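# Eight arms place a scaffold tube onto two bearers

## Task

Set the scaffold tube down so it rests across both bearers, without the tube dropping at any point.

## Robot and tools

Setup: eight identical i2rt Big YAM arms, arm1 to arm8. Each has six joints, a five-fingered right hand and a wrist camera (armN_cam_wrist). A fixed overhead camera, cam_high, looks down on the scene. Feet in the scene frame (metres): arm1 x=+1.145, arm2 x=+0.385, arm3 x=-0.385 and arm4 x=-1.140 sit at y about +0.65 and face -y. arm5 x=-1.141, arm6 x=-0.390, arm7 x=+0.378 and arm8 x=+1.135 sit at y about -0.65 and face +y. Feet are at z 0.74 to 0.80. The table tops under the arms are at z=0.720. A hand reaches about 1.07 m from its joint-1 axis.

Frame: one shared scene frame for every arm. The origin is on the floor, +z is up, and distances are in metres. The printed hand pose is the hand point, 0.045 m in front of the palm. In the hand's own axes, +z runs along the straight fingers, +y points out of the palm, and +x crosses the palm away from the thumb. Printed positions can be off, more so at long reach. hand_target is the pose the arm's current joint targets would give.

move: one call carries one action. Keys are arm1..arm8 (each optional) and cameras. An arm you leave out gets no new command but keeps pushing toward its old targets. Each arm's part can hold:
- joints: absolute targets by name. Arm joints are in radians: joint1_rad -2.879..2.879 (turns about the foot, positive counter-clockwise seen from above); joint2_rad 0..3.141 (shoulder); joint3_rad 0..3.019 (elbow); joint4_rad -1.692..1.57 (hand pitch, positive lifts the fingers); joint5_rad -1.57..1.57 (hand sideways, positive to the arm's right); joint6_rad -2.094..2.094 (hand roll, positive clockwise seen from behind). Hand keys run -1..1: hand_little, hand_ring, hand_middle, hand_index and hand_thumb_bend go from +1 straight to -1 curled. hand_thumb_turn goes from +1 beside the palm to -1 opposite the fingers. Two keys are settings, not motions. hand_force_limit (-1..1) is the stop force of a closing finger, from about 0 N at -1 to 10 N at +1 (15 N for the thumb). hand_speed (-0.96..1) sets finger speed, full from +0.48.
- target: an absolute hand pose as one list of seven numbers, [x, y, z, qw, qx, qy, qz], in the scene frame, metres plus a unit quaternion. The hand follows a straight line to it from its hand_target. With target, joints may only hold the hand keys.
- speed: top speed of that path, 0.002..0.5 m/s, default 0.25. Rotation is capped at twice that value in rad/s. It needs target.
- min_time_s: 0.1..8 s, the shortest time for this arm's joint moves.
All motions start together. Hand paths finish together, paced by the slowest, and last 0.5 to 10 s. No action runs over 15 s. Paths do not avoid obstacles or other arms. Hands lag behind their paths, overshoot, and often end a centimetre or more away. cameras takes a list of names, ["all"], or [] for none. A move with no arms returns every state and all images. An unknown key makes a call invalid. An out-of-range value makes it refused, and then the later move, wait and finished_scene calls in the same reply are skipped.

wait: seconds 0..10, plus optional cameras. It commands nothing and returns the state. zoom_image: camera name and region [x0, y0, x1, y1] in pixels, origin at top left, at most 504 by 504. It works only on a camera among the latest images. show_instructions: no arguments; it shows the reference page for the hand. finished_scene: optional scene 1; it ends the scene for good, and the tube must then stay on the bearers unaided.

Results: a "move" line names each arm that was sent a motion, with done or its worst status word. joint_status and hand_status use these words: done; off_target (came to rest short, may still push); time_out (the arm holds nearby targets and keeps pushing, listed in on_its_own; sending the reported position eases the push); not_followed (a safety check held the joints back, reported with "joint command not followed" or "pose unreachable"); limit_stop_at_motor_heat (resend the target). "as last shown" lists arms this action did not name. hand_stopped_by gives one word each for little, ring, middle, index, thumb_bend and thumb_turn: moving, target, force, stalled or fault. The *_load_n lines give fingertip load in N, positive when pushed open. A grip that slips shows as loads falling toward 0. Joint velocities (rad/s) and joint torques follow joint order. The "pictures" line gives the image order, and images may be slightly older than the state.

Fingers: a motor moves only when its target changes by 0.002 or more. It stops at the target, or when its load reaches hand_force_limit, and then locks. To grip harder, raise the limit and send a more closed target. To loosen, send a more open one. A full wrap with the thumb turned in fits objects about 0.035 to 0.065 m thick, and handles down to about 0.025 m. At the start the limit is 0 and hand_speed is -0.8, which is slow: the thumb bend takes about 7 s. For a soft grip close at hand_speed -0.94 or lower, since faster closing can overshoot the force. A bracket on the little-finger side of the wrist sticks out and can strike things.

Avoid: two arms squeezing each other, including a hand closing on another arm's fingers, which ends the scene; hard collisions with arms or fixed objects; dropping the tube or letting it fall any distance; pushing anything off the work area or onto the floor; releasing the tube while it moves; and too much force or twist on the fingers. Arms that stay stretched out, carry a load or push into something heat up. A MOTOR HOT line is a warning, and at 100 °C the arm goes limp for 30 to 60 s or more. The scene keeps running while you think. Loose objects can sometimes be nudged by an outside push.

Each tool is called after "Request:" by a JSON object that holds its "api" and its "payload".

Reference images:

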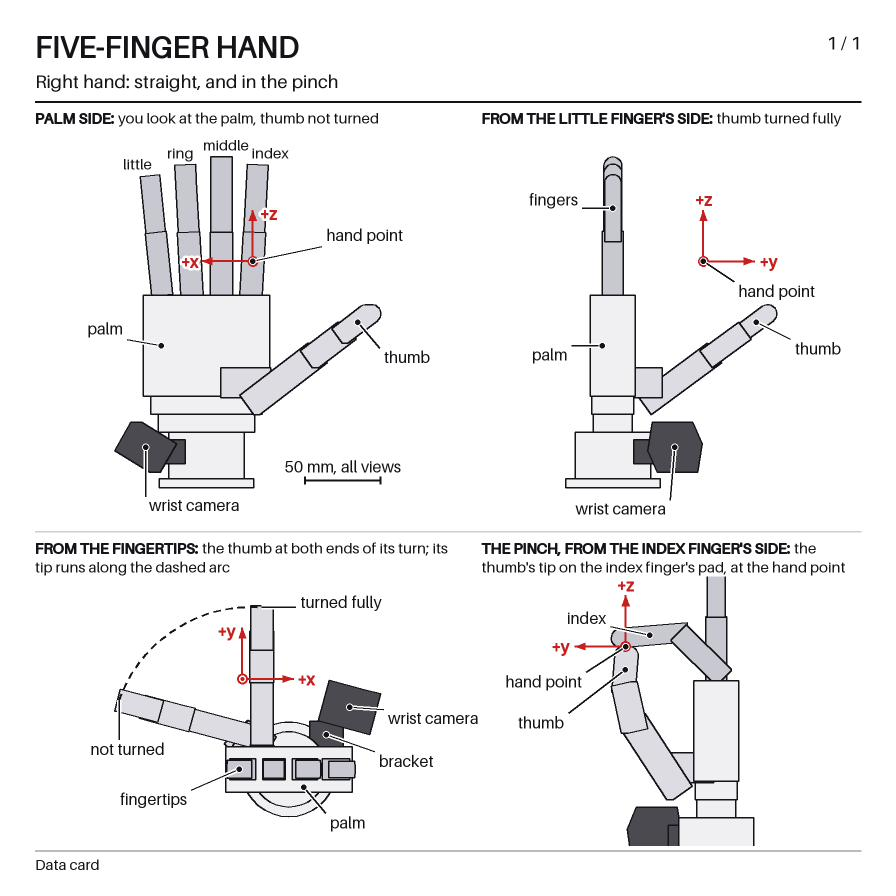

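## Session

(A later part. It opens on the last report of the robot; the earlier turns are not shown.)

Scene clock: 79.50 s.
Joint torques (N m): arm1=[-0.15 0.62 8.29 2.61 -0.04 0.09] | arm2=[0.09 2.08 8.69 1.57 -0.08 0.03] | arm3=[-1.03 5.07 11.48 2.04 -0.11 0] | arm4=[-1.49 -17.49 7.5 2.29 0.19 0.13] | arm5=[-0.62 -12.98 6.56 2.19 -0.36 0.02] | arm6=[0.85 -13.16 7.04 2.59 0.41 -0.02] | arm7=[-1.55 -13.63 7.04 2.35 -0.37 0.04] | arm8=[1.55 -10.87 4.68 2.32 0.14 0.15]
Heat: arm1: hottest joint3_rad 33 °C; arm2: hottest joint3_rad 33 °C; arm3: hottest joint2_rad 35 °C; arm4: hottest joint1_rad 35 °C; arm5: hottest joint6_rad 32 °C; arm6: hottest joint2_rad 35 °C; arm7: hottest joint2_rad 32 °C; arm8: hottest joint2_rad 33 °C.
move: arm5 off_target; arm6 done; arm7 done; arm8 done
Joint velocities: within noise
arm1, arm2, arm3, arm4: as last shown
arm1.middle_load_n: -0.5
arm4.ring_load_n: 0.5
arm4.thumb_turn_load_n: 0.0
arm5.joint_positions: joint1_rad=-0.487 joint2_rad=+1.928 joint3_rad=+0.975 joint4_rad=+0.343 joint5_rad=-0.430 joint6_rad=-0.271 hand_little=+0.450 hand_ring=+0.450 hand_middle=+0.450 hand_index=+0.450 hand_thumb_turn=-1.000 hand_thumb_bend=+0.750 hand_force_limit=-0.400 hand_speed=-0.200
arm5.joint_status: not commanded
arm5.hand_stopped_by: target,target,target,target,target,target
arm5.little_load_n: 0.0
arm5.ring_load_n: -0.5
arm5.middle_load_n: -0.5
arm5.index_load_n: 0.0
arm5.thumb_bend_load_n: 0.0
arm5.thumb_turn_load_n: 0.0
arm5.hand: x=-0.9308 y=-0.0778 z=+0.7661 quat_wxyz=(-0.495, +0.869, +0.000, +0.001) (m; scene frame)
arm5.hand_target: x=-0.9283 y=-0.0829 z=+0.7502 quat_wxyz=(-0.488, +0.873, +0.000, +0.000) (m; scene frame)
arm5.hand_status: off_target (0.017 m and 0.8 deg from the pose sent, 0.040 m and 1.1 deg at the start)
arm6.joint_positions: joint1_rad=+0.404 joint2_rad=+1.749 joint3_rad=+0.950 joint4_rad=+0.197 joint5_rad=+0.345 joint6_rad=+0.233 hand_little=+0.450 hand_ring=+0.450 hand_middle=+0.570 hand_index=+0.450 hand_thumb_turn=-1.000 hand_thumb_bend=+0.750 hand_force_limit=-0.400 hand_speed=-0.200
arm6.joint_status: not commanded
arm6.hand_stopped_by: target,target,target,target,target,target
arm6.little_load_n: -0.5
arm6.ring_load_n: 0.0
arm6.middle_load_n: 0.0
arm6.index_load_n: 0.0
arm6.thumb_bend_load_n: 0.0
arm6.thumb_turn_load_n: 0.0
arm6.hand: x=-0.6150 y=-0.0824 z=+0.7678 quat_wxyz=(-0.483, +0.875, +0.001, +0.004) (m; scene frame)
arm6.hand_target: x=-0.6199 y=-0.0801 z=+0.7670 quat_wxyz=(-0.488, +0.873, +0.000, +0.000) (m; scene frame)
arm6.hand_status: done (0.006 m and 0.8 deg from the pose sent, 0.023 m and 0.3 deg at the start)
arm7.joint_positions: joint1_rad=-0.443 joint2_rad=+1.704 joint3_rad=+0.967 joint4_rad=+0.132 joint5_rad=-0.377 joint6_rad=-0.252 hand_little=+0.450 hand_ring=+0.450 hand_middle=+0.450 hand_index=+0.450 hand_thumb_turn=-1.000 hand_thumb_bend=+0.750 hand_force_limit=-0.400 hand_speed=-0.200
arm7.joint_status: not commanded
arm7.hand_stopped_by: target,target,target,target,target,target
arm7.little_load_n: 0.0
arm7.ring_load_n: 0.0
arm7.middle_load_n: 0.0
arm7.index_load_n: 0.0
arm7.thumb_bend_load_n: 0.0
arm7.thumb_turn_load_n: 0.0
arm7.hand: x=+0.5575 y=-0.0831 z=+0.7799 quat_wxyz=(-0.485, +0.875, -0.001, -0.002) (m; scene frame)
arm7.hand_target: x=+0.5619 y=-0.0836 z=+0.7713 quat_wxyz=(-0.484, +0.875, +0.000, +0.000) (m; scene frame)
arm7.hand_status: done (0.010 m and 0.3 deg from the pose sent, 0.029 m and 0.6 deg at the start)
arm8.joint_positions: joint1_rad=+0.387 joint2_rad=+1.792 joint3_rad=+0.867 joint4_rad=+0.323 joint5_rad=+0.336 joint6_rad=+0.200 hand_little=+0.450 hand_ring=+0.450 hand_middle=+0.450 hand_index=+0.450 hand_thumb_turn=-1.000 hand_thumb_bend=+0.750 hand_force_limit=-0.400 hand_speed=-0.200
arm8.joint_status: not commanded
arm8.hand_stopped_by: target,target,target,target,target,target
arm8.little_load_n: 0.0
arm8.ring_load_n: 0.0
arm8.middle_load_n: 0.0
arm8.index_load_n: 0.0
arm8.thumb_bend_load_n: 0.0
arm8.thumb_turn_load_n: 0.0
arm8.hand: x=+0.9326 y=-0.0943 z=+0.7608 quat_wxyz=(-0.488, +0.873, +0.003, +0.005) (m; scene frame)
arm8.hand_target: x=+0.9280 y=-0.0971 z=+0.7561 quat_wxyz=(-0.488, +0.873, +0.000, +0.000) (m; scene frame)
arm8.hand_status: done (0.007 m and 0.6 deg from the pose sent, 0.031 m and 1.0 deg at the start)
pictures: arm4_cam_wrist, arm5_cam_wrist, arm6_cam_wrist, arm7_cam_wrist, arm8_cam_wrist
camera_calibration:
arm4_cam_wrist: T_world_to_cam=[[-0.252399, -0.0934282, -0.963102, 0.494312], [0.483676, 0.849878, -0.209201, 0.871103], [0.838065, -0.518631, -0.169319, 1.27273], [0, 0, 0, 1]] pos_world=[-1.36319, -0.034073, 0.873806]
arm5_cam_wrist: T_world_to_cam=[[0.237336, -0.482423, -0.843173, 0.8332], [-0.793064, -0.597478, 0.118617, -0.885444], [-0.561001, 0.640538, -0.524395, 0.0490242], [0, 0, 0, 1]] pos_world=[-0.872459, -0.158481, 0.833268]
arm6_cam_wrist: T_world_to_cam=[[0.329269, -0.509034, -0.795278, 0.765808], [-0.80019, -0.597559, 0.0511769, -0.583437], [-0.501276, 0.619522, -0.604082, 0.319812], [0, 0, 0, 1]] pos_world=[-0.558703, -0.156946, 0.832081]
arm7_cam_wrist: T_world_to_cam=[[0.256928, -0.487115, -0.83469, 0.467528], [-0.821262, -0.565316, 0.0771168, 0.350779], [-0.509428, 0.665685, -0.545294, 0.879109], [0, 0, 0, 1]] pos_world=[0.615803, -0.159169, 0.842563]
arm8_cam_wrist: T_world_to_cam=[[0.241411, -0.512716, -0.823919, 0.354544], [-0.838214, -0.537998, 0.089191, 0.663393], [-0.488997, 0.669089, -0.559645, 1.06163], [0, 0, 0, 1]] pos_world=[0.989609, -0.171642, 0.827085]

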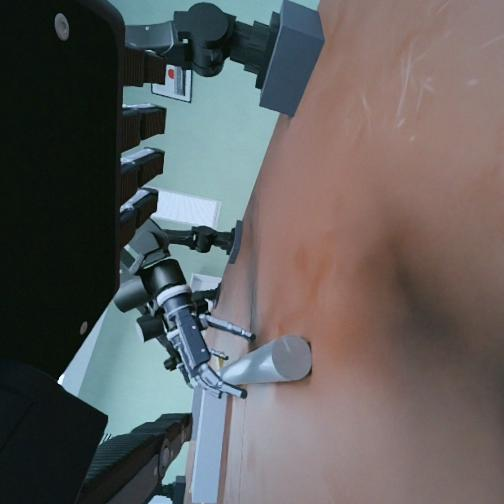

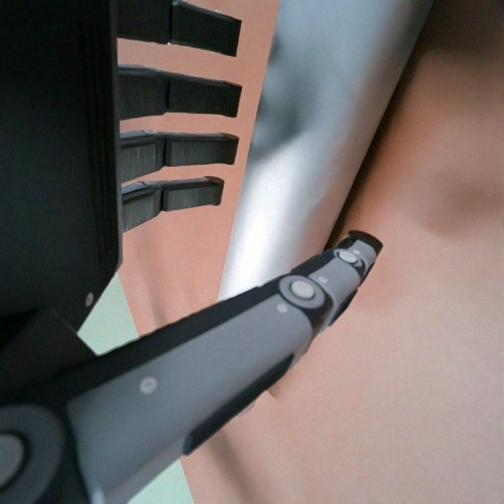

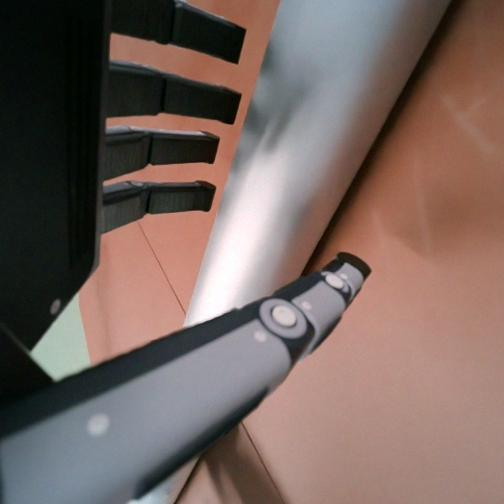

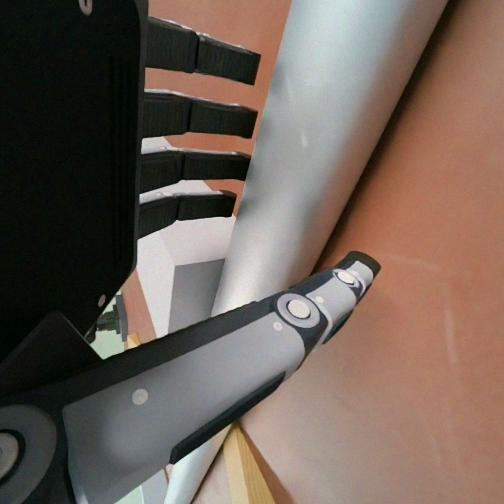

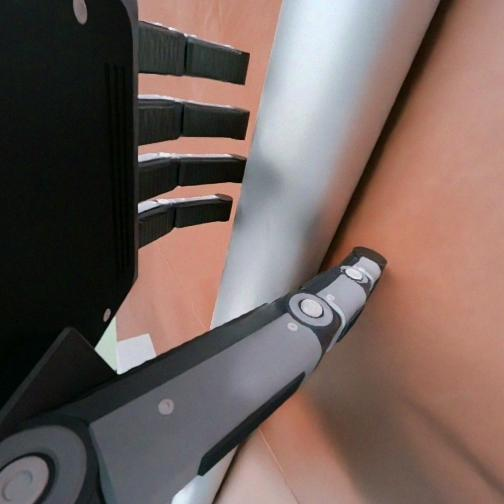

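Request:
{"api": "move", "payload": {"arm5": {"target": [-0.928, -0.0825, 0.732, 0.4886, -0.8725, 0, 0], "speed": 0.04}, "arm6": {"target": [-0.62, -0.080, 0.7515, 0.4886, -0.8725, 0, 0], "speed": 0.04}, "arm7": {"target": [0.562, -0.0838, 0.753, 0.4844, -0.8748, 0, 0], "speed": 0.04}, "arm8": {"target": [0.928, -0.0968, 0.740, 0.4886, -0.8725, 0, 0], "speed": 0.04}, "cameras": ["arm4_cam_wrist", "arm5_cam_wrist", "arm6_cam_wrist", "arm7_cam_wrist", "arm8_cam_wrist"]}}

Request:
{"api": "zoom_image", "payload": {"camera": "arm4_cam_wrist", "region": [140, 270, 320, 420]}}

Scene clock: 81.83 s.
Joint torques (N m): arm1=[-0.15 0.62 8.29 2.58 -0.04 0.09] | arm2=[0.03 2.08 8.69 1.57 -0.08 0.03] | arm3=[-1.2 4.78 11.18 1.98 -0.18 -0.02] | arm4=[-1.2 -17.49 7.53 2.25 0.19 0.16] | arm5=[-0.5 -12.92 6.32 2.29 -0.36 0.01] | arm6=[0.85 -13.33 6.82 2.59 0.41 -0.02] | arm7=[-1.55 -13.8 6.87 2.33 -0.37 0.03] | arm8=[1.49 -11.11 4.49 2.35 0.13 0.15]
Heat: arm1: hottest joint3_rad 34 °C; arm2: hottest joint3_rad 33 °C; arm3: hottest joint2_rad 35 °C; arm4: hottest joint1_rad 35 °C; arm5: hottest joint6_rad 32 °C; arm6: hottest joint2_rad 35 °C; arm7: hottest joint2_rad 33 °C; arm8: hottest joint2_rad 33 °C.
move: arm5 off_target; arm6 done; arm7 done; arm8 done
Joint velocities: within noise
arm1, arm2, arm3, arm4: as last shown
arm1.ring_load_n: -0.5
arm1.middle_load_n: 0.0
arm4.ring_load_n: 0.0
arm4.index_load_n: -0.5
arm4.thumb_turn_load_n: -0.5
arm5.joint_positions: joint1_rad=-0.487 joint2_rad=+1.971 joint3_rad=+0.975 joint4_rad=+0.387 joint5_rad=-0.430 joint6_rad=-0.271 hand_little=+0.450 hand_ring=+0.450 hand_middle=+0.450 hand_index=+0.450 hand_thumb_turn=-1.000 hand_thumb_bend=+0.750 hand_force_limit=-0.400 hand_speed=-0.200
arm5.joint_status: not commanded
arm5.hand_stopped_by: target,target,target,target,target,target
arm5.little_load_n: 0.0
arm5.ring_load_n: 0.0
arm5.middle_load_n: 0.0
arm5.index_load_n: 0.0
arm5.thumb_bend_load_n: 0.0
arm5.thumb_turn_load_n: 0.0
arm5.hand: x=-0.9303 y=-0.0770 z=+0.7487 quat_wxyz=(-0.495, +0.869, +0.000, +0.001) (m; scene frame)
arm5.hand_target: x=-0.9283 y=-0.0828 z=+0.7325 quat_wxyz=(-0.489, +0.872, +0.000, +0.000) (m; scene frame)
arm5.hand_status: off_target (0.018 m and 0.9 deg from the pose sent, 0.035 m and 0.8 deg at the start)
arm6.joint_positions: joint1_rad=+0.404 joint2_rad=+1.782 joint3_rad=+0.942 joint4_rad=+0.238 joint5_rad=+0.345 joint6_rad=+0.233 hand_little=+0.450 hand_ring=+0.450 hand_middle=+0.570 hand_index=+0.450 hand_thumb_turn=-1.000 hand_thumb_bend=+0.750 hand_force_limit=-0.400 hand_speed=-0.200
arm6.joint_status: not commanded
arm6.hand_stopped_by: target,target,target,target,target,target
arm6.little_load_n: 0.0
arm6.ring_load_n: 0.0
arm6.middle_load_n: 0.0
arm6.index_load_n: 0.0
arm6.thumb_bend_load_n: 0.0
arm6.thumb_turn_load_n: 0.0
arm6.hand: x=-0.6148 y=-0.0823 z=+0.7522 quat_wxyz=(-0.483, +0.876, +0.001, +0.004) (m; scene frame)
arm6.hand_target: x=-0.6199 y=-0.0801 z=+0.7516 quat_wxyz=(-0.489, +0.873, +0.000, +0.000) (m; scene frame)
arm6.hand_status: done (0.006 m and 0.9 deg from the pose sent, 0.017 m and 0.8 deg at the start)
arm7.joint_positions: joint1_rad=-0.443 joint2_rad=+1.741 joint3_rad=+0.953 joint4_rad=+0.181 joint5_rad=-0.377 joint6_rad=-0.252 hand_little=+0.450 hand_ring=+0.450 hand_middle=+0.450 hand_index=+0.450 hand_thumb_turn=-1.000 hand_thumb_bend=+0.750 hand_force_limit=-0.400 hand_speed=-0.200
arm7.joint_status: not commanded
arm7.hand_stopped_by: target,target,target,target,target,target
arm7.little_load_n: 0.0
arm7.ring_load_n: 0.0
arm7.middle_load_n: 0.0
arm7.index_load_n: 0.0
arm7.thumb_bend_load_n: 0.0
arm7.thumb_turn_load_n: 0.0
arm7.hand: x=+0.5572 y=-0.0834 z=+0.7609 quat_wxyz=(-0.484, +0.875, -0.001, -0.003) (m; scene frame)
arm7.hand_target: x=+0.5619 y=-0.0839 z=+0.7532 quat_wxyz=(-0.484, +0.875, +0.000, +0.000) (m; scene frame)
arm7.hand_status: done (0.009 m and 0.3 deg from the pose sent, 0.027 m and 0.3 deg at the start)
arm8.joint_positions: joint1_rad=+0.387 joint2_rad=+1.833 joint3_rad=+0.862 joint4_rad=+0.368 joint5_rad=+0.336 joint6_rad=+0.200 hand_little=+0.450 hand_ring=+0.450 hand_middle=+0.450 hand_index=+0.450 hand_thumb_turn=-1.000 hand_thumb_bend=+0.750 hand_force_limit=-0.400 hand_speed=-0.200
arm8.joint_status: not commanded
arm8.hand_stopped_by: target,target,target,target,target,target
arm8.little_load_n: 0.0
arm8.ring_load_n: 0.0
arm8.middle_load_n: 0.0
arm8.index_load_n: 0.0
arm8.thumb_bend_load_n: 0.0
arm8.thumb_turn_load_n: 0.0
arm8.hand: x=+0.9325 y=-0.0943 z=+0.7442 quat_wxyz=(-0.488, +0.873, +0.003, +0.005) (m; scene frame)
arm8.hand_target: x=+0.9280 y=-0.0969 z=+0.7400 quat_wxyz=(-0.488, +0.873, +0.000, +0.000) (m; scene frame)
arm8.hand_status: done (0.007 m and 0.6 deg from the pose sent, 0.021 m and 0.6 deg at the start)
pictures: arm4_cam_wrist, arm5_cam_wrist, arm6_cam_wrist, arm7_cam_wrist, arm8_cam_wrist
camera_calibration:
arm4_cam_wrist: T_world_to_cam=[[-0.252399, -0.0934282, -0.963102, 0.494312], [0.483676, 0.849878, -0.209201, 0.871103], [0.838065, -0.518631, -0.169319, 1.27273], [0, 0, 0, 1]] pos_world=[-1.36319, -0.034073, 0.873806]
arm5_cam_wrist: T_world_to_cam=[[0.237925, -0.481308, -0.843644, 0.819869], [-0.793141, -0.59764, 0.117278, -0.881508], [-0.560642, 0.641225, -0.523938, 0.0397169], [0, 0, 0, 1]] pos_world=[-0.87196, -0.157683, 0.815868]
arm6_cam_wrist: T_world_to_cam=[[0.329407, -0.509299, -0.795051, 0.753237], [-0.800378, -0.597321, 0.051022, -0.582359], [-0.500886, 0.619534, -0.604393, 0.310901], [0, 0, 0, 1]] pos_world=[-0.558503, -0.156846, 0.816481]
arm7_cam_wrist: T_world_to_cam=[[0.256583, -0.488324, -0.834089, 0.451279], [-0.820936, -0.565587, 0.0785911, 0.350555], [-0.510128, 0.664568, -0.546003, 0.869604], [0, 0, 0, 1]] pos_world=[0.615602, -0.159272, 0.823663]
arm8_cam_wrist: T_world_to_cam=[[0.241672, -0.513285, -0.823488, 0.34032], [-0.838247, -0.53793, 0.0892917, 0.664797], [-0.488811, 0.668707, -0.560263, 1.05254], [0, 0, 0, 1]] pos_world=[0.98951, -0.171544, 0.810586]

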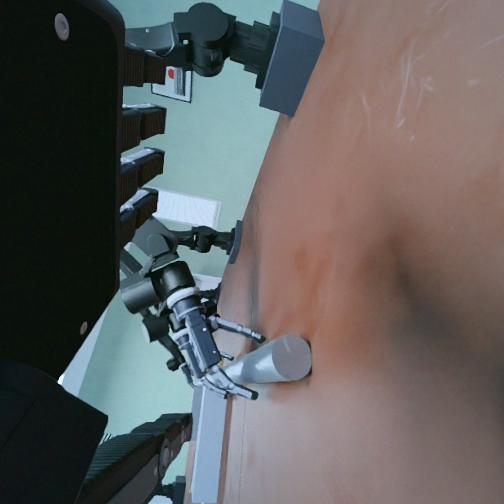

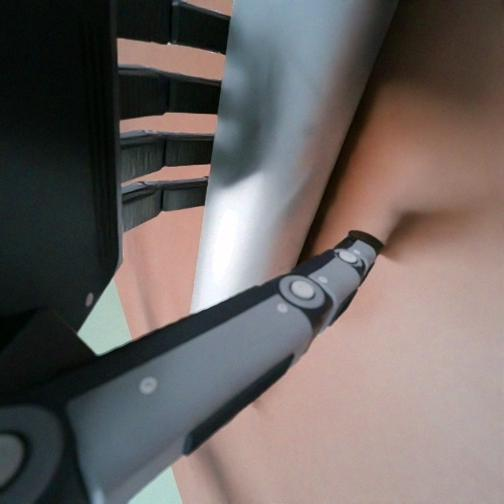

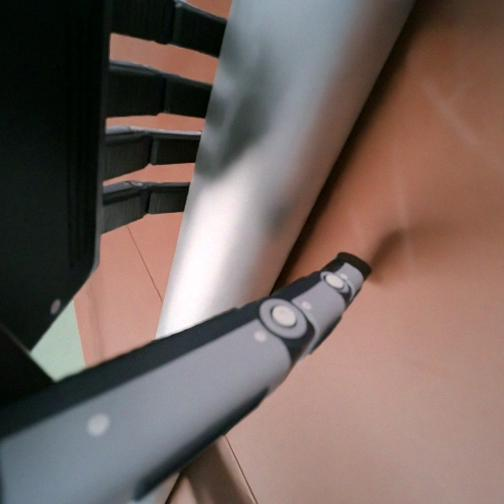

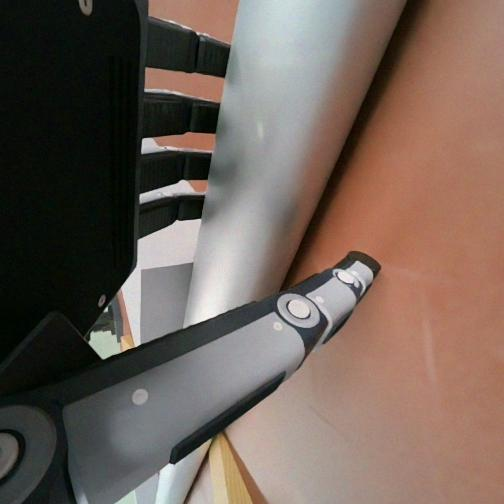

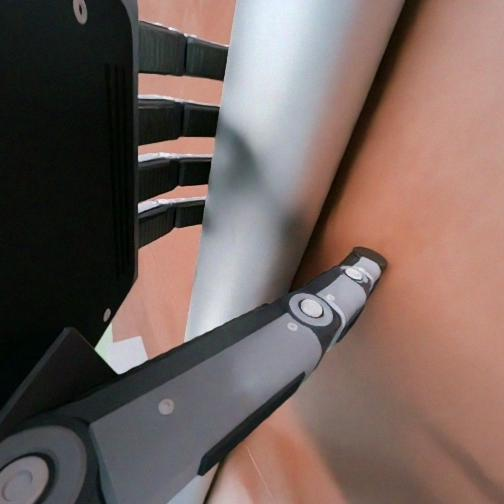

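Scaled by 2.800 from the camera's 504x504 image, which has a finer 720x720 frame.

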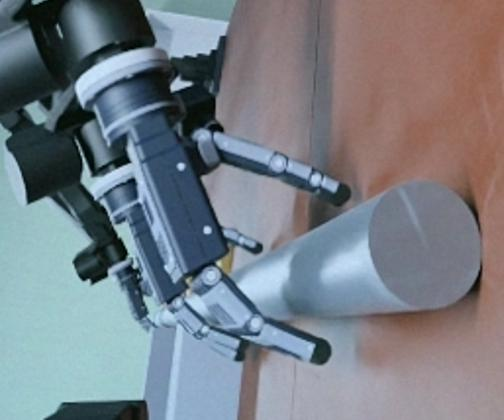

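Request:
{"api": "move", "payload": {"arm5": {"target": [-0.928, -0.0745, 0.7225, 0.4886, -0.8725, 0, 0], "speed": 0.03}, "arm6": {"target": [-0.62, -0.0724, 0.7443, 0.4886, -0.8725, 0, 0], "speed": 0.03}, "arm7": {"target": [0.562, -0.0759, 0.7466, 0.4844, -0.8748, 0, 0], "speed": 0.03}, "arm8": {"target": [0.928, -0.0886, 0.7333, 0.4886, -0.8725, 0, 0], "speed": 0.03}, "cameras": ["arm4_cam_wrist", "arm5_cam_wrist", "arm6_cam_wrist", "arm7_cam_wrist", "arm8_cam_wrist"]}}

Request:
{"api": "zoom_image", "payload": {"camera": "arm4_cam_wrist", "region": [180, 300, 320, 420]}}

Scene clock: 84.37 s.
Joint torques (N m): arm1=[-0.15 0.62 8.29 2.59 -0.04 0.09] | arm2=[0.09 2.08 8.7 1.58 -0.08 0.03] | arm3=[-1.14 4.95 11.29 2.04 -0.13 0.02] | arm4=[-1.49 -17.79 7.53 2.33 0.2 0.14] | arm5=[0.15 -12.86 7.71 2.15 -0.16 0.08] | arm6=[0.38 -12.69 7.95 2.44 0.21 -0.06] | arm7=[-1.2 -12.98 8.01 2.21 -0.19 0.08] | arm8=[0.97 -9.76 5.82 2.18 -0.03 0.1]
Heat: arm1: hottest joint3_rad 34 °C; arm2: hottest joint3_rad 33 °C; arm3: hottest joint2_rad 35 °C; arm4: hottest joint1_rad 35 °C; arm5: hottest joint6_rad 32 °C; arm6: hottest joint2_rad 35 °C; arm7: hottest joint2_rad 33 °C; arm8: hottest joint2_rad 33 °C.
move: arm5 off_target; arm6 done; arm7 off_target; arm8 done
Joint velocities: within noise
arm1, arm2, arm3, arm4: as last shown
arm1.ring_load_n: 0.0
arm1.thumb_bend_load_n: 0.5
arm3.ring_load_n: -0.5
arm4.index_load_n: 0.0
arm4.thumb_bend_load_n: -0.5
arm4.thumb_turn_load_n: 0.0
arm5.joint_positions: joint1_rad=-0.487 joint2_rad=+1.992 joint3_rad=+0.975 joint4_rad=+0.404 joint5_rad=-0.429 joint6_rad=-0.271 hand_little=+0.450 hand_ring=+0.450 hand_middle=+0.450 hand_index=+0.450 hand_thumb_turn=-1.000 hand_thumb_bend=+0.750 hand_force_limit=-0.400 hand_speed=-0.200
arm5.joint_status: not commanded
arm5.hand_stopped_by: target,target,target,target,target,target
arm5.little_load_n: 0.0
arm5.ring_load_n: 0.0
arm5.middle_load_n: 0.0
arm5.index_load_n: 0.0
arm5.thumb_bend_load_n: 0.5
arm5.thumb_turn_load_n: 0.0
arm5.hand: x=-0.9304 y=-0.0777 z=+0.7391 quat_wxyz=(-0.493, +0.870, -0.001, +0.001) (m; scene frame)
arm5.hand_target: x=-0.9283 y=-0.0752 z=+0.7228 quat_wxyz=(-0.489, +0.873, +0.000, +0.000) (m; scene frame)
arm5.hand_status: off_target (0.017 m and 0.6 deg from the pose sent, 0.026 m and 0.9 deg at the start)
arm6.joint_positions: joint1_rad=+0.404 joint2_rad=+1.800 joint3_rad=+0.942 joint4_rad=+0.255 joint5_rad=+0.345 joint6_rad=+0.233 hand_little=+0.450 hand_ring=+0.450 hand_middle=+0.570 hand_index=+0.450 hand_thumb_turn=-1.000 hand_thumb_bend=+0.750 hand_force_limit=-0.400 hand_speed=-0.200
arm6.joint_status: not commanded
arm6.hand_stopped_by: target,target,target,target,target,target
arm6.little_load_n: 0.0
arm6.ring_load_n: 0.0
arm6.middle_load_n: 0.0
arm6.index_load_n: 0.0
arm6.thumb_bend_load_n: 0.5
arm6.thumb_turn_load_n: 0.0
arm6.hand: x=-0.6152 y=-0.0814 z=+0.7449 quat_wxyz=(-0.483, +0.876, +0.002, +0.004) (m; scene frame)
arm6.hand_target: x=-0.6198 y=-0.0727 z=+0.7443 quat_wxyz=(-0.488, +0.873, +0.000, +0.000) (m; scene frame)
arm6.hand_status: done (0.010 m and 0.9 deg from the pose sent, 0.014 m and 0.9 deg at the start)
arm7.joint_positions: joint1_rad=-0.443 joint2_rad=+1.756 joint3_rad=+0.953 joint4_rad=+0.196 joint5_rad=-0.377 joint6_rad=-0.252 hand_little=+0.450 hand_ring=+0.450 hand_middle=+0.450 hand_index=+0.450 hand_thumb_turn=-1.000 hand_thumb_bend=+0.750 hand_force_limit=-0.400 hand_speed=-0.200
arm7.joint_status: not commanded
arm7.hand_stopped_by: target,target,target,target,target,target
arm7.little_load_n: 0.0
arm7.ring_load_n: 0.0
arm7.middle_load_n: 0.0
arm7.index_load_n: 0.0
arm7.thumb_bend_load_n: 0.5
arm7.thumb_turn_load_n: 0.0
arm7.hand: x=+0.5578 y=-0.0823 z=+0.7549 quat_wxyz=(-0.484, +0.875, -0.001, -0.002) (m; scene frame)
arm7.hand_target: x=+0.5618 y=-0.0762 z=+0.7468 quat_wxyz=(-0.484, +0.875, +0.000, +0.000) (m; scene frame)
arm7.hand_status: off_target (0.011 m and 0.3 deg from the pose sent, 0.017 m and 0.3 deg at the start)
arm8.joint_positions: joint1_rad=+0.387 joint2_rad=+1.843 joint3_rad=+0.862 joint4_rad=+0.382 joint5_rad=+0.335 joint6_rad=+0.201 hand_little=+0.450 hand_ring=+0.450 hand_middle=+0.450 hand_index=+0.450 hand_thumb_turn=-1.000 hand_thumb_bend=+0.750 hand_force_limit=-0.400 hand_speed=-0.200
arm8.joint_status: not commanded
arm8.hand_stopped_by: target,target,target,target,target,target
arm8.little_load_n: 0.0
arm8.ring_load_n: 0.0
arm8.middle_load_n: 0.0
arm8.index_load_n: 0.0
arm8.thumb_bend_load_n: 1.0
arm8.thumb_turn_load_n: -1.0
arm8.hand: x=+0.9318 y=-0.0932 z=+0.7412 quat_wxyz=(-0.489, +0.872, +0.002, +0.003) (m; scene frame)
arm8.hand_target: x=+0.9281 y=-0.0890 z=+0.7334 quat_wxyz=(-0.489, +0.873, +0.000, +0.000) (m; scene frame)
arm8.hand_status: done (0.010 m and 0.5 deg from the pose sent, 0.013 m and 0.6 deg at the start)
pictures: arm4_cam_wrist, arm5_cam_wrist, arm6_cam_wrist, arm7_cam_wrist, arm8_cam_wrist
camera_calibration:
arm4_cam_wrist: T_world_to_cam=[[-0.252399, -0.0934282, -0.963102, 0.494312], [0.483676, 0.849878, -0.209201, 0.871103], [0.838065, -0.518631, -0.169319, 1.27273], [0, 0, 0, 1]] pos_world=[-1.36319, -0.034073, 0.873806]
arm5_cam_wrist: T_world_to_cam=[[0.236095, -0.485174, -0.841942, 0.808146], [-0.793506, -0.59638, 0.121155, -0.884027], [-0.560899, 0.639482, -0.52579, 0.0360503], [0, 0, 0, 1]] pos_world=[-0.872059, -0.158179, 0.806471]
arm6_cam_wrist: T_world_to_cam=[[0.329768, -0.510162, -0.794347, 0.747651], [-0.800178, -0.59754, 0.0515757, -0.582086], [-0.500966, 0.618612, -0.60527, 0.306251], [0, 0, 0, 1]] pos_world=[-0.558903, -0.155847, 0.809281]
arm7_cam_wrist: T_world_to_cam=[[0.256557, -0.488656, -0.833902, 0.446551], [-0.821313, -0.565061, 0.0784347, 0.352577], [-0.509533, 0.664772, -0.54631, 0.865876], [0, 0, 0, 1]] pos_world=[0.616203, -0.158172, 0.817763]
arm8_cam_wrist: T_world_to_cam=[[0.239647, -0.510142, -0.826029, 0.342561], [-0.837722, -0.538688, 0.089645, 0.664187], [-0.490704, 0.6705, -0.556452, 1.04889], [0, 0, 0, 1]] pos_world=[0.989005, -0.170736, 0.807081]

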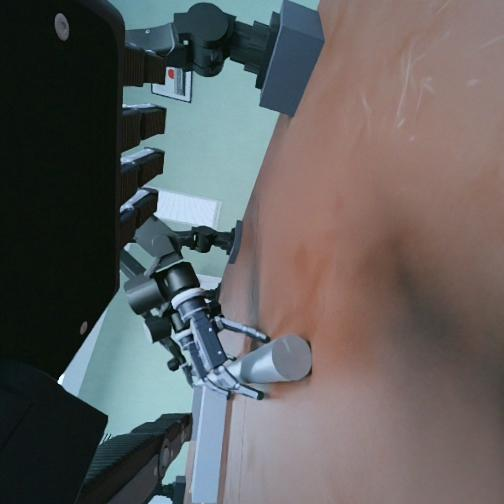

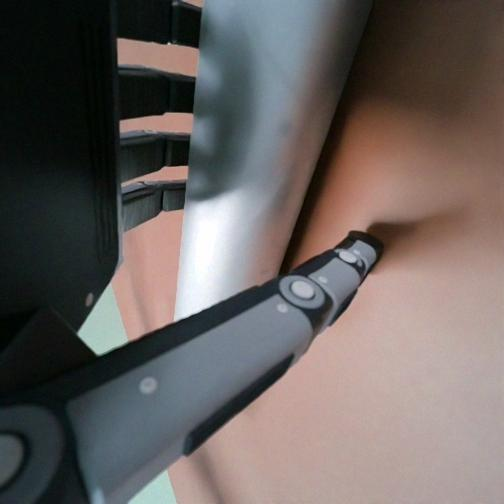

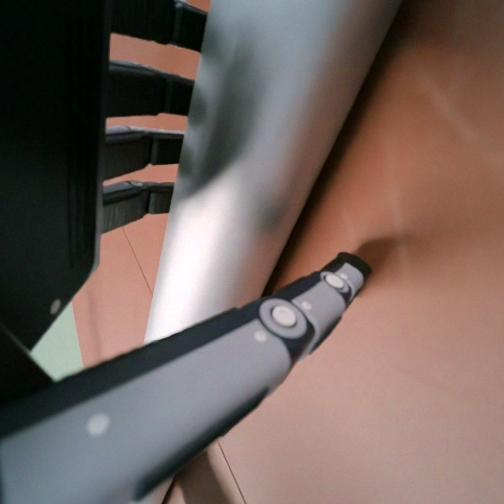

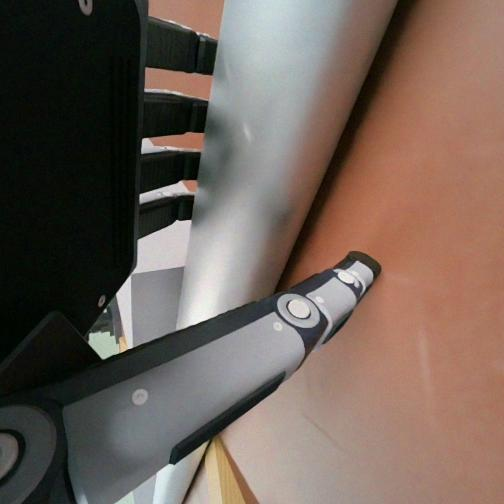

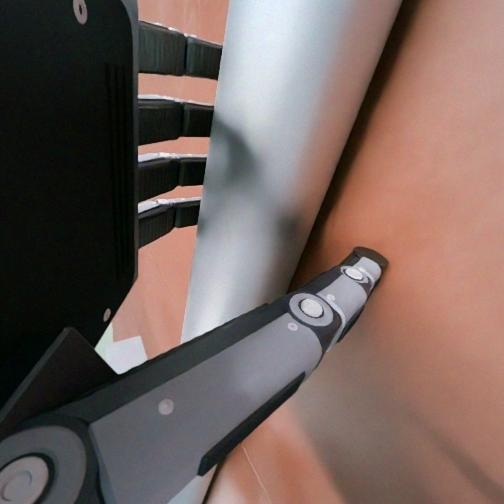

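Scaled by 3.600 from the camera's 504x504 image, which has a finer 720x720 frame.

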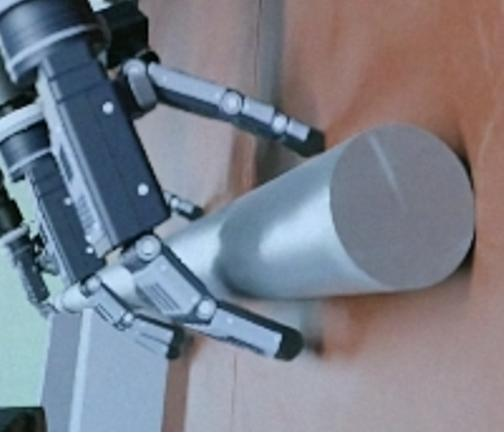

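Request:
{"api": "move", "payload": {"arm5": {"target": [-0.928, -0.0565, 0.7235, 0.4886, -0.8725, 0, 0], "speed": 0.03, "joints": {"hand_thumb_bend": 0.7}}, "arm6": {"target": [-0.62, -0.0575, 0.7455, 0.4886, -0.8725, 0, 0], "speed": 0.03, "joints": {"hand_thumb_bend": 0.7}}, "arm7": {"target": [0.562, -0.060, 0.7475, 0.4886, -0.8725, 0, 0], "speed": 0.03, "joints": {"hand_thumb_bend": 0.7}}, "arm8": {"target": [0.928, -0.072, 0.7365, 0.4886, -0.8725, 0, 0], "speed": 0.03, "joints": {"hand_thumb_bend": 0.7}}, "cameras": ["arm4_cam_wrist", "arm5_cam_wrist", "arm6_cam_wrist", "arm7_cam_wrist", "arm8_cam_wrist"]}}

Request:
{"api": "zoom_image", "payload": {"camera": "arm4_cam_wrist", "region": [180, 300, 320, 420]}}

Scene clock: 86.67 s.
Joint torques (N m): arm1=[-0.09 0.62 8.28 2.58 -0.04 0.09] | arm2=[0.03 2.02 8.69 1.58 -0.08 0.03] | arm3=[-0.73 5.83 11.23 1.94 -0.18 0.01] | arm4=[-1.32 -17.55 7.49 2.28 0.18 0.13] | arm5=[0.38 -12.28 9.25 1.2 0.07 0.18] | arm6=[-0.62 -12.22 9.69 1.83 0.1 -0.14] | arm7=[-0.62 -12.51 9.24 2.32 -0.1 0.11] | arm8=[0.09 -9.64 7.69 1.36 -0.1 0.01]
Heat: arm1: hottest joint3_rad 34 °C; arm2: hottest joint3_rad 33 °C; arm3: hottest joint2_rad 35 °C; arm4: hottest joint1_rad 35 °C; arm5: hottest joint3_rad 32 °C; arm6: hottest joint2_rad 35 °C; arm7: hottest joint2_rad 33 °C; arm8: hottest joint2_rad 33 °C.
move: arm5 off_target; arm6 off_target; arm7 off_target; arm8 off_target
Joint velocities: within noise
arm1.joint_positions: joint1_rad=-0.040 joint2_rad=+0.615 joint3_rad=+1.392 joint4_rad=-1.136 joint5_rad=-0.098 joint6_rad=-1.329 hand_little=+1.000 hand_ring=+1.000 hand_middle=+1.000 hand_index=+1.000 hand_thumb_turn=+1.000 hand_thumb_bend=+1.000 hand_force_limit=+0.000 hand_speed=-0.800
arm1.joint_status: not commanded
arm1.hand_stopped_by: target,target,target,target,target,target
arm1.little_load_n: 0.0
arm1.ring_load_n: 0.0
arm1.middle_load_n: 0.0
arm1.index_load_n: 0.0
arm1.thumb_bend_load_n: 0.0
arm1.thumb_turn_load_n: 0.0
arm1.hand: x=+1.0861 y=+0.3844 z=+1.3326 quat_wxyz=(+0.335, +0.500, -0.654, +0.458) (m; scene frame)
arm1.hand_target: x=+1.0862 y=+0.3863 z=+1.3433 quat_wxyz=(+0.342, +0.496, -0.649, +0.465) (m; scene frame)
arm1.hand_status: not commanded
arm2.joint_positions: joint1_rad=-0.103 joint2_rad=+0.619 joint3_rad=+1.460 joint4_rad=-1.518 joint5_rad=-0.116 joint6_rad=-1.343 hand_little=+1.000 hand_ring=+1.000 hand_middle=+1.000 hand_index=+1.000 hand_thumb_turn=+1.000 hand_thumb_bend=+1.000 hand_force_limit=+0.000 hand_speed=-0.800
arm2.joint_status: not commanded
arm2.hand_stopped_by: target,target,target,target,target,target
arm2.little_load_n: 0.0
arm2.ring_load_n: 0.0
arm2.middle_load_n: 0.0
arm2.index_load_n: 0.0
arm2.thumb_bend_load_n: 0.0
arm2.thumb_turn_load_n: 0.0
arm2.hand: x=+0.3338 y=+0.4579 z=+1.2823 quat_wxyz=(+0.238, +0.549, -0.713, +0.365) (m; scene frame)
arm2.hand_target: x=+0.3338 y=+0.4586 z=+1.2912 quat_wxyz=(+0.245, +0.547, -0.709, +0.372) (m; scene frame)
arm2.hand_status: not commanded
arm3.joint_positions: joint1_rad=+0.256 joint2_rad=+0.544 joint3_rad=+1.330 joint4_rad=-1.428 joint5_rad=-0.230 joint6_rad=-1.142 hand_little=+1.000 hand_ring=+1.000 hand_middle=+1.000 hand_index=+1.000 hand_thumb_turn=+1.000 hand_thumb_bend=+1.000 hand_force_limit=+0.000 hand_speed=-0.800
arm3.joint_status: not commanded
arm3.hand_stopped_by: target,target,target,target,target,target
arm3.little_load_n: 0.0
arm3.ring_load_n: 0.0
arm3.middle_load_n: -0.5
arm3.index_load_n: 0.0
arm3.thumb_bend_load_n: 0.0
arm3.thumb_turn_load_n: 0.0
arm3.hand: x=-0.3422 y=+0.4731 z=+1.1980 quat_wxyz=(+0.101, +0.601, -0.655, +0.447) (m; scene frame)
arm3.hand_target: x=-0.3426 y=+0.4745 z=+1.2065 quat_wxyz=(+0.105, +0.599, -0.651, +0.455) (m; scene frame)
arm3.hand_status: not commanded
arm4: as last shown
arm4.ring_load_n: -0.5
arm4.thumb_bend_load_n: 0.0
arm4.thumb_turn_load_n: -0.5
arm5.joint_positions: joint1_rad=-0.479 joint2_rad=+2.012 joint3_rad=+1.007 joint4_rad=+0.404 joint5_rad=-0.419 joint6_rad=-0.271 hand_little=+0.450 hand_ring=+0.450 hand_middle=+0.450 hand_index=+0.450 hand_thumb_turn=-1.000 hand_thumb_bend=+0.700 hand_force_limit=-0.400 hand_speed=-0.200
arm5.joint_status: all done
arm5.hand_stopped_by: target,target,target,target,target,target
arm5.little_load_n: 0.0
arm5.ring_load_n: 0.0
arm5.middle_load_n: 0.0
arm5.index_load_n: 0.0
arm5.thumb_bend_load_n: 1.0
arm5.thumb_turn_load_n: 0.5
arm5.hand: x=-0.9271 y=-0.0652 z=+0.7387 quat_wxyz=(-0.497, +0.868, +0.002, +0.005) (m; scene frame)
arm5.hand_target: x=-0.9283 y=-0.0573 z=+0.7240 quat_wxyz=(-0.489, +0.872, +0.000, +0.000) (m; scene frame)
arm5.hand_status: off_target (0.018 m and 1.2 deg from the pose sent, 0.026 m and 0.6 deg at the start)
arm6.joint_positions: joint1_rad=+0.404 joint2_rad=+1.813 joint3_rad=+0.958 joint4_rad=+0.255 joint5_rad=+0.338 joint6_rad=+0.233 hand_little=+0.450 hand_ring=+0.450 hand_middle=+0.570 hand_index=+0.450 hand_thumb_turn=-1.000 hand_thumb_bend=+0.700 hand_force_limit=-0.400 hand_speed=-0.200
arm6.joint_status: all done
arm6.hand_stopped_by: target,target,target,target,target,target
arm6.little_load_n: 0.0
arm6.ring_load_n: 0.0
arm6.middle_load_n: 0.0
arm6.index_load_n: 0.0
arm6.thumb_bend_load_n: 1.5
arm6.thumb_turn_load_n: -1.5
arm6.hand: x=-0.6191 y=-0.0760 z=+0.7444 quat_wxyz=(-0.483, +0.875, +0.003, +0.000) (m; scene frame)
arm6.hand_target: x=-0.6194 y=-0.0583 z=+0.7458 quat_wxyz=(-0.489, +0.872, +0.000, +0.000) (m; scene frame)
arm6.hand_status: off_target (0.019 m and 0.8 deg from the pose sent, 0.024 m and 0.9 deg at the start)
arm7.joint_positions: joint1_rad=-0.440 joint2_rad=+1.772 joint3_rad=+0.974 joint4_rad=+0.196 joint5_rad=-0.371 joint6_rad=-0.247 hand_little=+0.450 hand_ring=+0.450 hand_middle=+0.450 hand_index=+0.450 hand_thumb_turn=-1.000 hand_thumb_bend=+0.701 hand_force_limit=-0.400 hand_speed=-0.200
arm7.joint_status: all done
arm7.hand_stopped_by: target,target,target,target,target,target
arm7.little_load_n: 0.0
arm7.ring_load_n: 0.0
arm7.middle_load_n: 0.0
arm7.index_load_n: 0.0
arm7.thumb_bend_load_n: 1.0
arm7.thumb_turn_load_n: 0.0
arm7.hand: x=+0.5604 y=-0.0746 z=+0.7542 quat_wxyz=(-0.485, +0.874, -0.003, -0.001) (m; scene frame)
arm7.hand_target: x=+0.5618 y=-0.0608 z=+0.7477 quat_wxyz=(-0.489, +0.872, +0.000, +0.000) (m; scene frame)
arm7.hand_status: off_target (0.016 m and 0.6 deg from the pose sent, 0.024 m and 0.7 deg at the start)
arm8.joint_positions: joint1_rad=+0.383 joint2_rad=+1.856 joint3_rad=+0.880 joint4_rad=+0.379 joint5_rad=+0.325 joint6_rad=+0.201 hand_little=+0.450 hand_ring=+0.450 hand_middle=+0.450 hand_index=+0.450 hand_thumb_turn=-1.000 hand_thumb_bend=+0.700 hand_force_limit=-0.400 hand_speed=-0.200
arm8.joint_status: all done
arm8.hand_stopped_by: target,target,target,target,target,target
arm8.little_load_n: 0.0
arm8.ring_load_n: 0.0
arm8.middle_load_n: 0.0
arm8.index_load_n: 0.0
arm8.thumb_bend_load_n: 1.5
arm8.thumb_turn_load_n: -2.0
arm8.hand: x=+0.9298 y=-0.0867 z=+0.7404 quat_wxyz=(-0.489, +0.872, +0.002, +0.000) (m; scene frame)
arm8.hand_target: x=+0.9284 y=-0.0727 z=+0.7367 quat_wxyz=(-0.489, +0.872, +0.000, +0.000) (m; scene frame)
arm8.hand_status: off_target (0.015 m and 0.3 deg from the pose sent, 0.022 m and 0.5 deg at the start)
pictures: arm4_cam_wrist, arm5_cam_wrist, arm6_cam_wrist, arm7_cam_wrist, arm8_cam_wrist
camera_calibration:
arm4_cam_wrist: T_world_to_cam=[[-0.252399, -0.0934282, -0.963102, 0.494312], [0.483676, 0.849878, -0.209201, 0.871103], [0.838065, -0.518631, -0.169319, 1.27273], [0, 0, 0, 1]] pos_world=[-1.36319, -0.034073, 0.873806]
arm5_cam_wrist: T_world_to_cam=[[0.244787, -0.478495, -0.843281, 0.822566], [-0.794635, -0.597353, 0.108284, -0.865507], [-0.555549, 0.643594, -0.526453, 0.0355357], [0, 0, 0, 1]] pos_world=[-0.869373, -0.14629, 0.806083]
arm6_cam_wrist: T_world_to_cam=[[0.328567, -0.50675, -0.797024, 0.752819], [-0.796316, -0.602399, 0.0547319, -0.582289], [-0.507862, 0.6167, -0.601462, 0.293447], [0, 0, 0, 1]] pos_world=[-0.562007, -0.150248, 0.808383]
arm7_cam_wrist: T_world_to_cam=[[0.254154, -0.487534, -0.835294, 0.451514], [-0.823988, -0.561359, 0.0769326, 0.362029], [-0.506408, 0.66872, -0.544394, 0.858694], [0, 0, 0, 1]] pos_world=[0.618403, -0.150869, 0.816763]
arm8_cam_wrist: T_world_to_cam=[[0.236485, -0.509455, -0.827364, 0.349745], [-0.835239, -0.541655, 0.0947919, 0.659766], [-0.496438, 0.66863, -0.55361, 1.04614], [0, 0, 0, 1]] pos_world=[0.987697, -0.163936, 0.80598]

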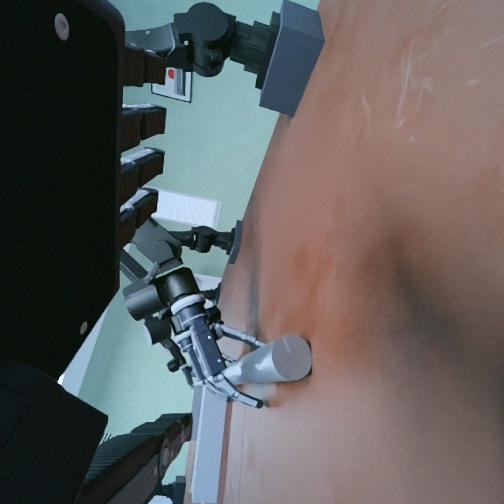

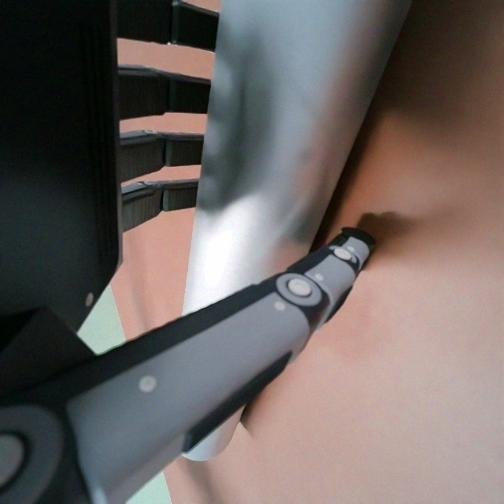

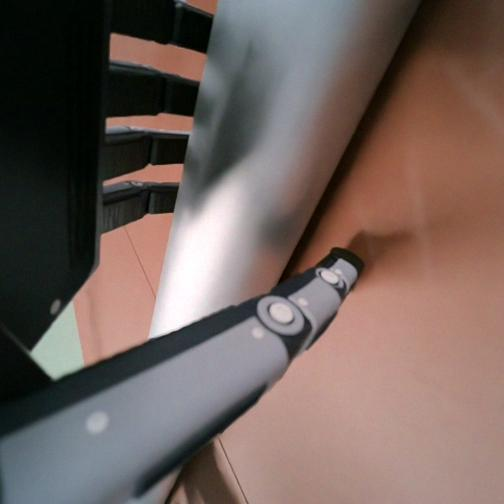

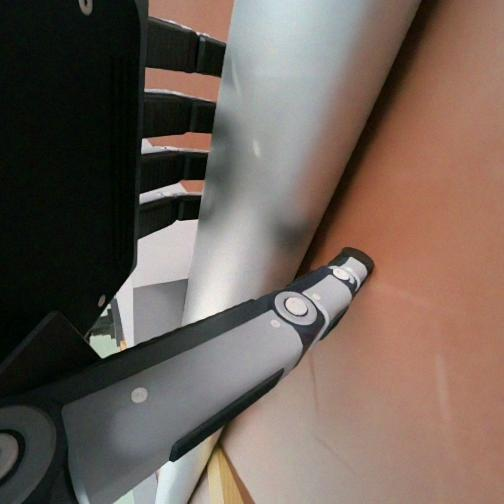

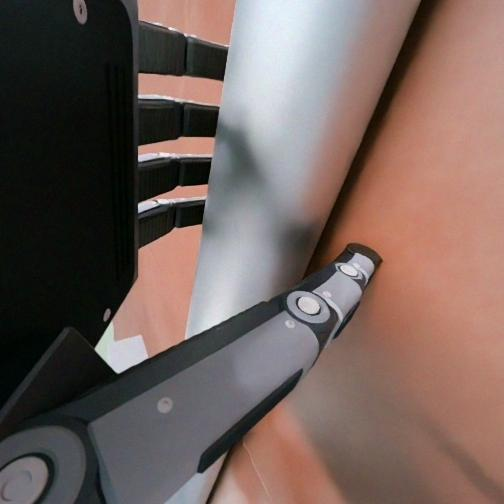

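Scaled by 3.600 from the camera's 504x504 image, which has a finer 720x720 frame.

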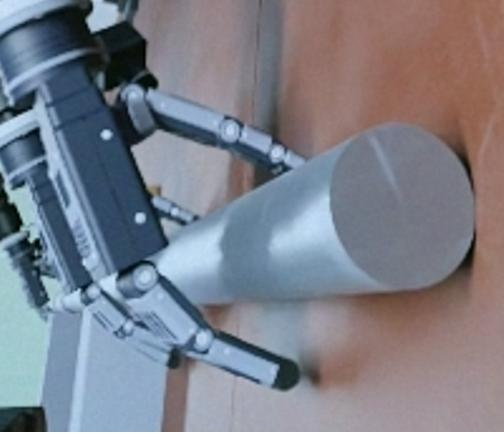

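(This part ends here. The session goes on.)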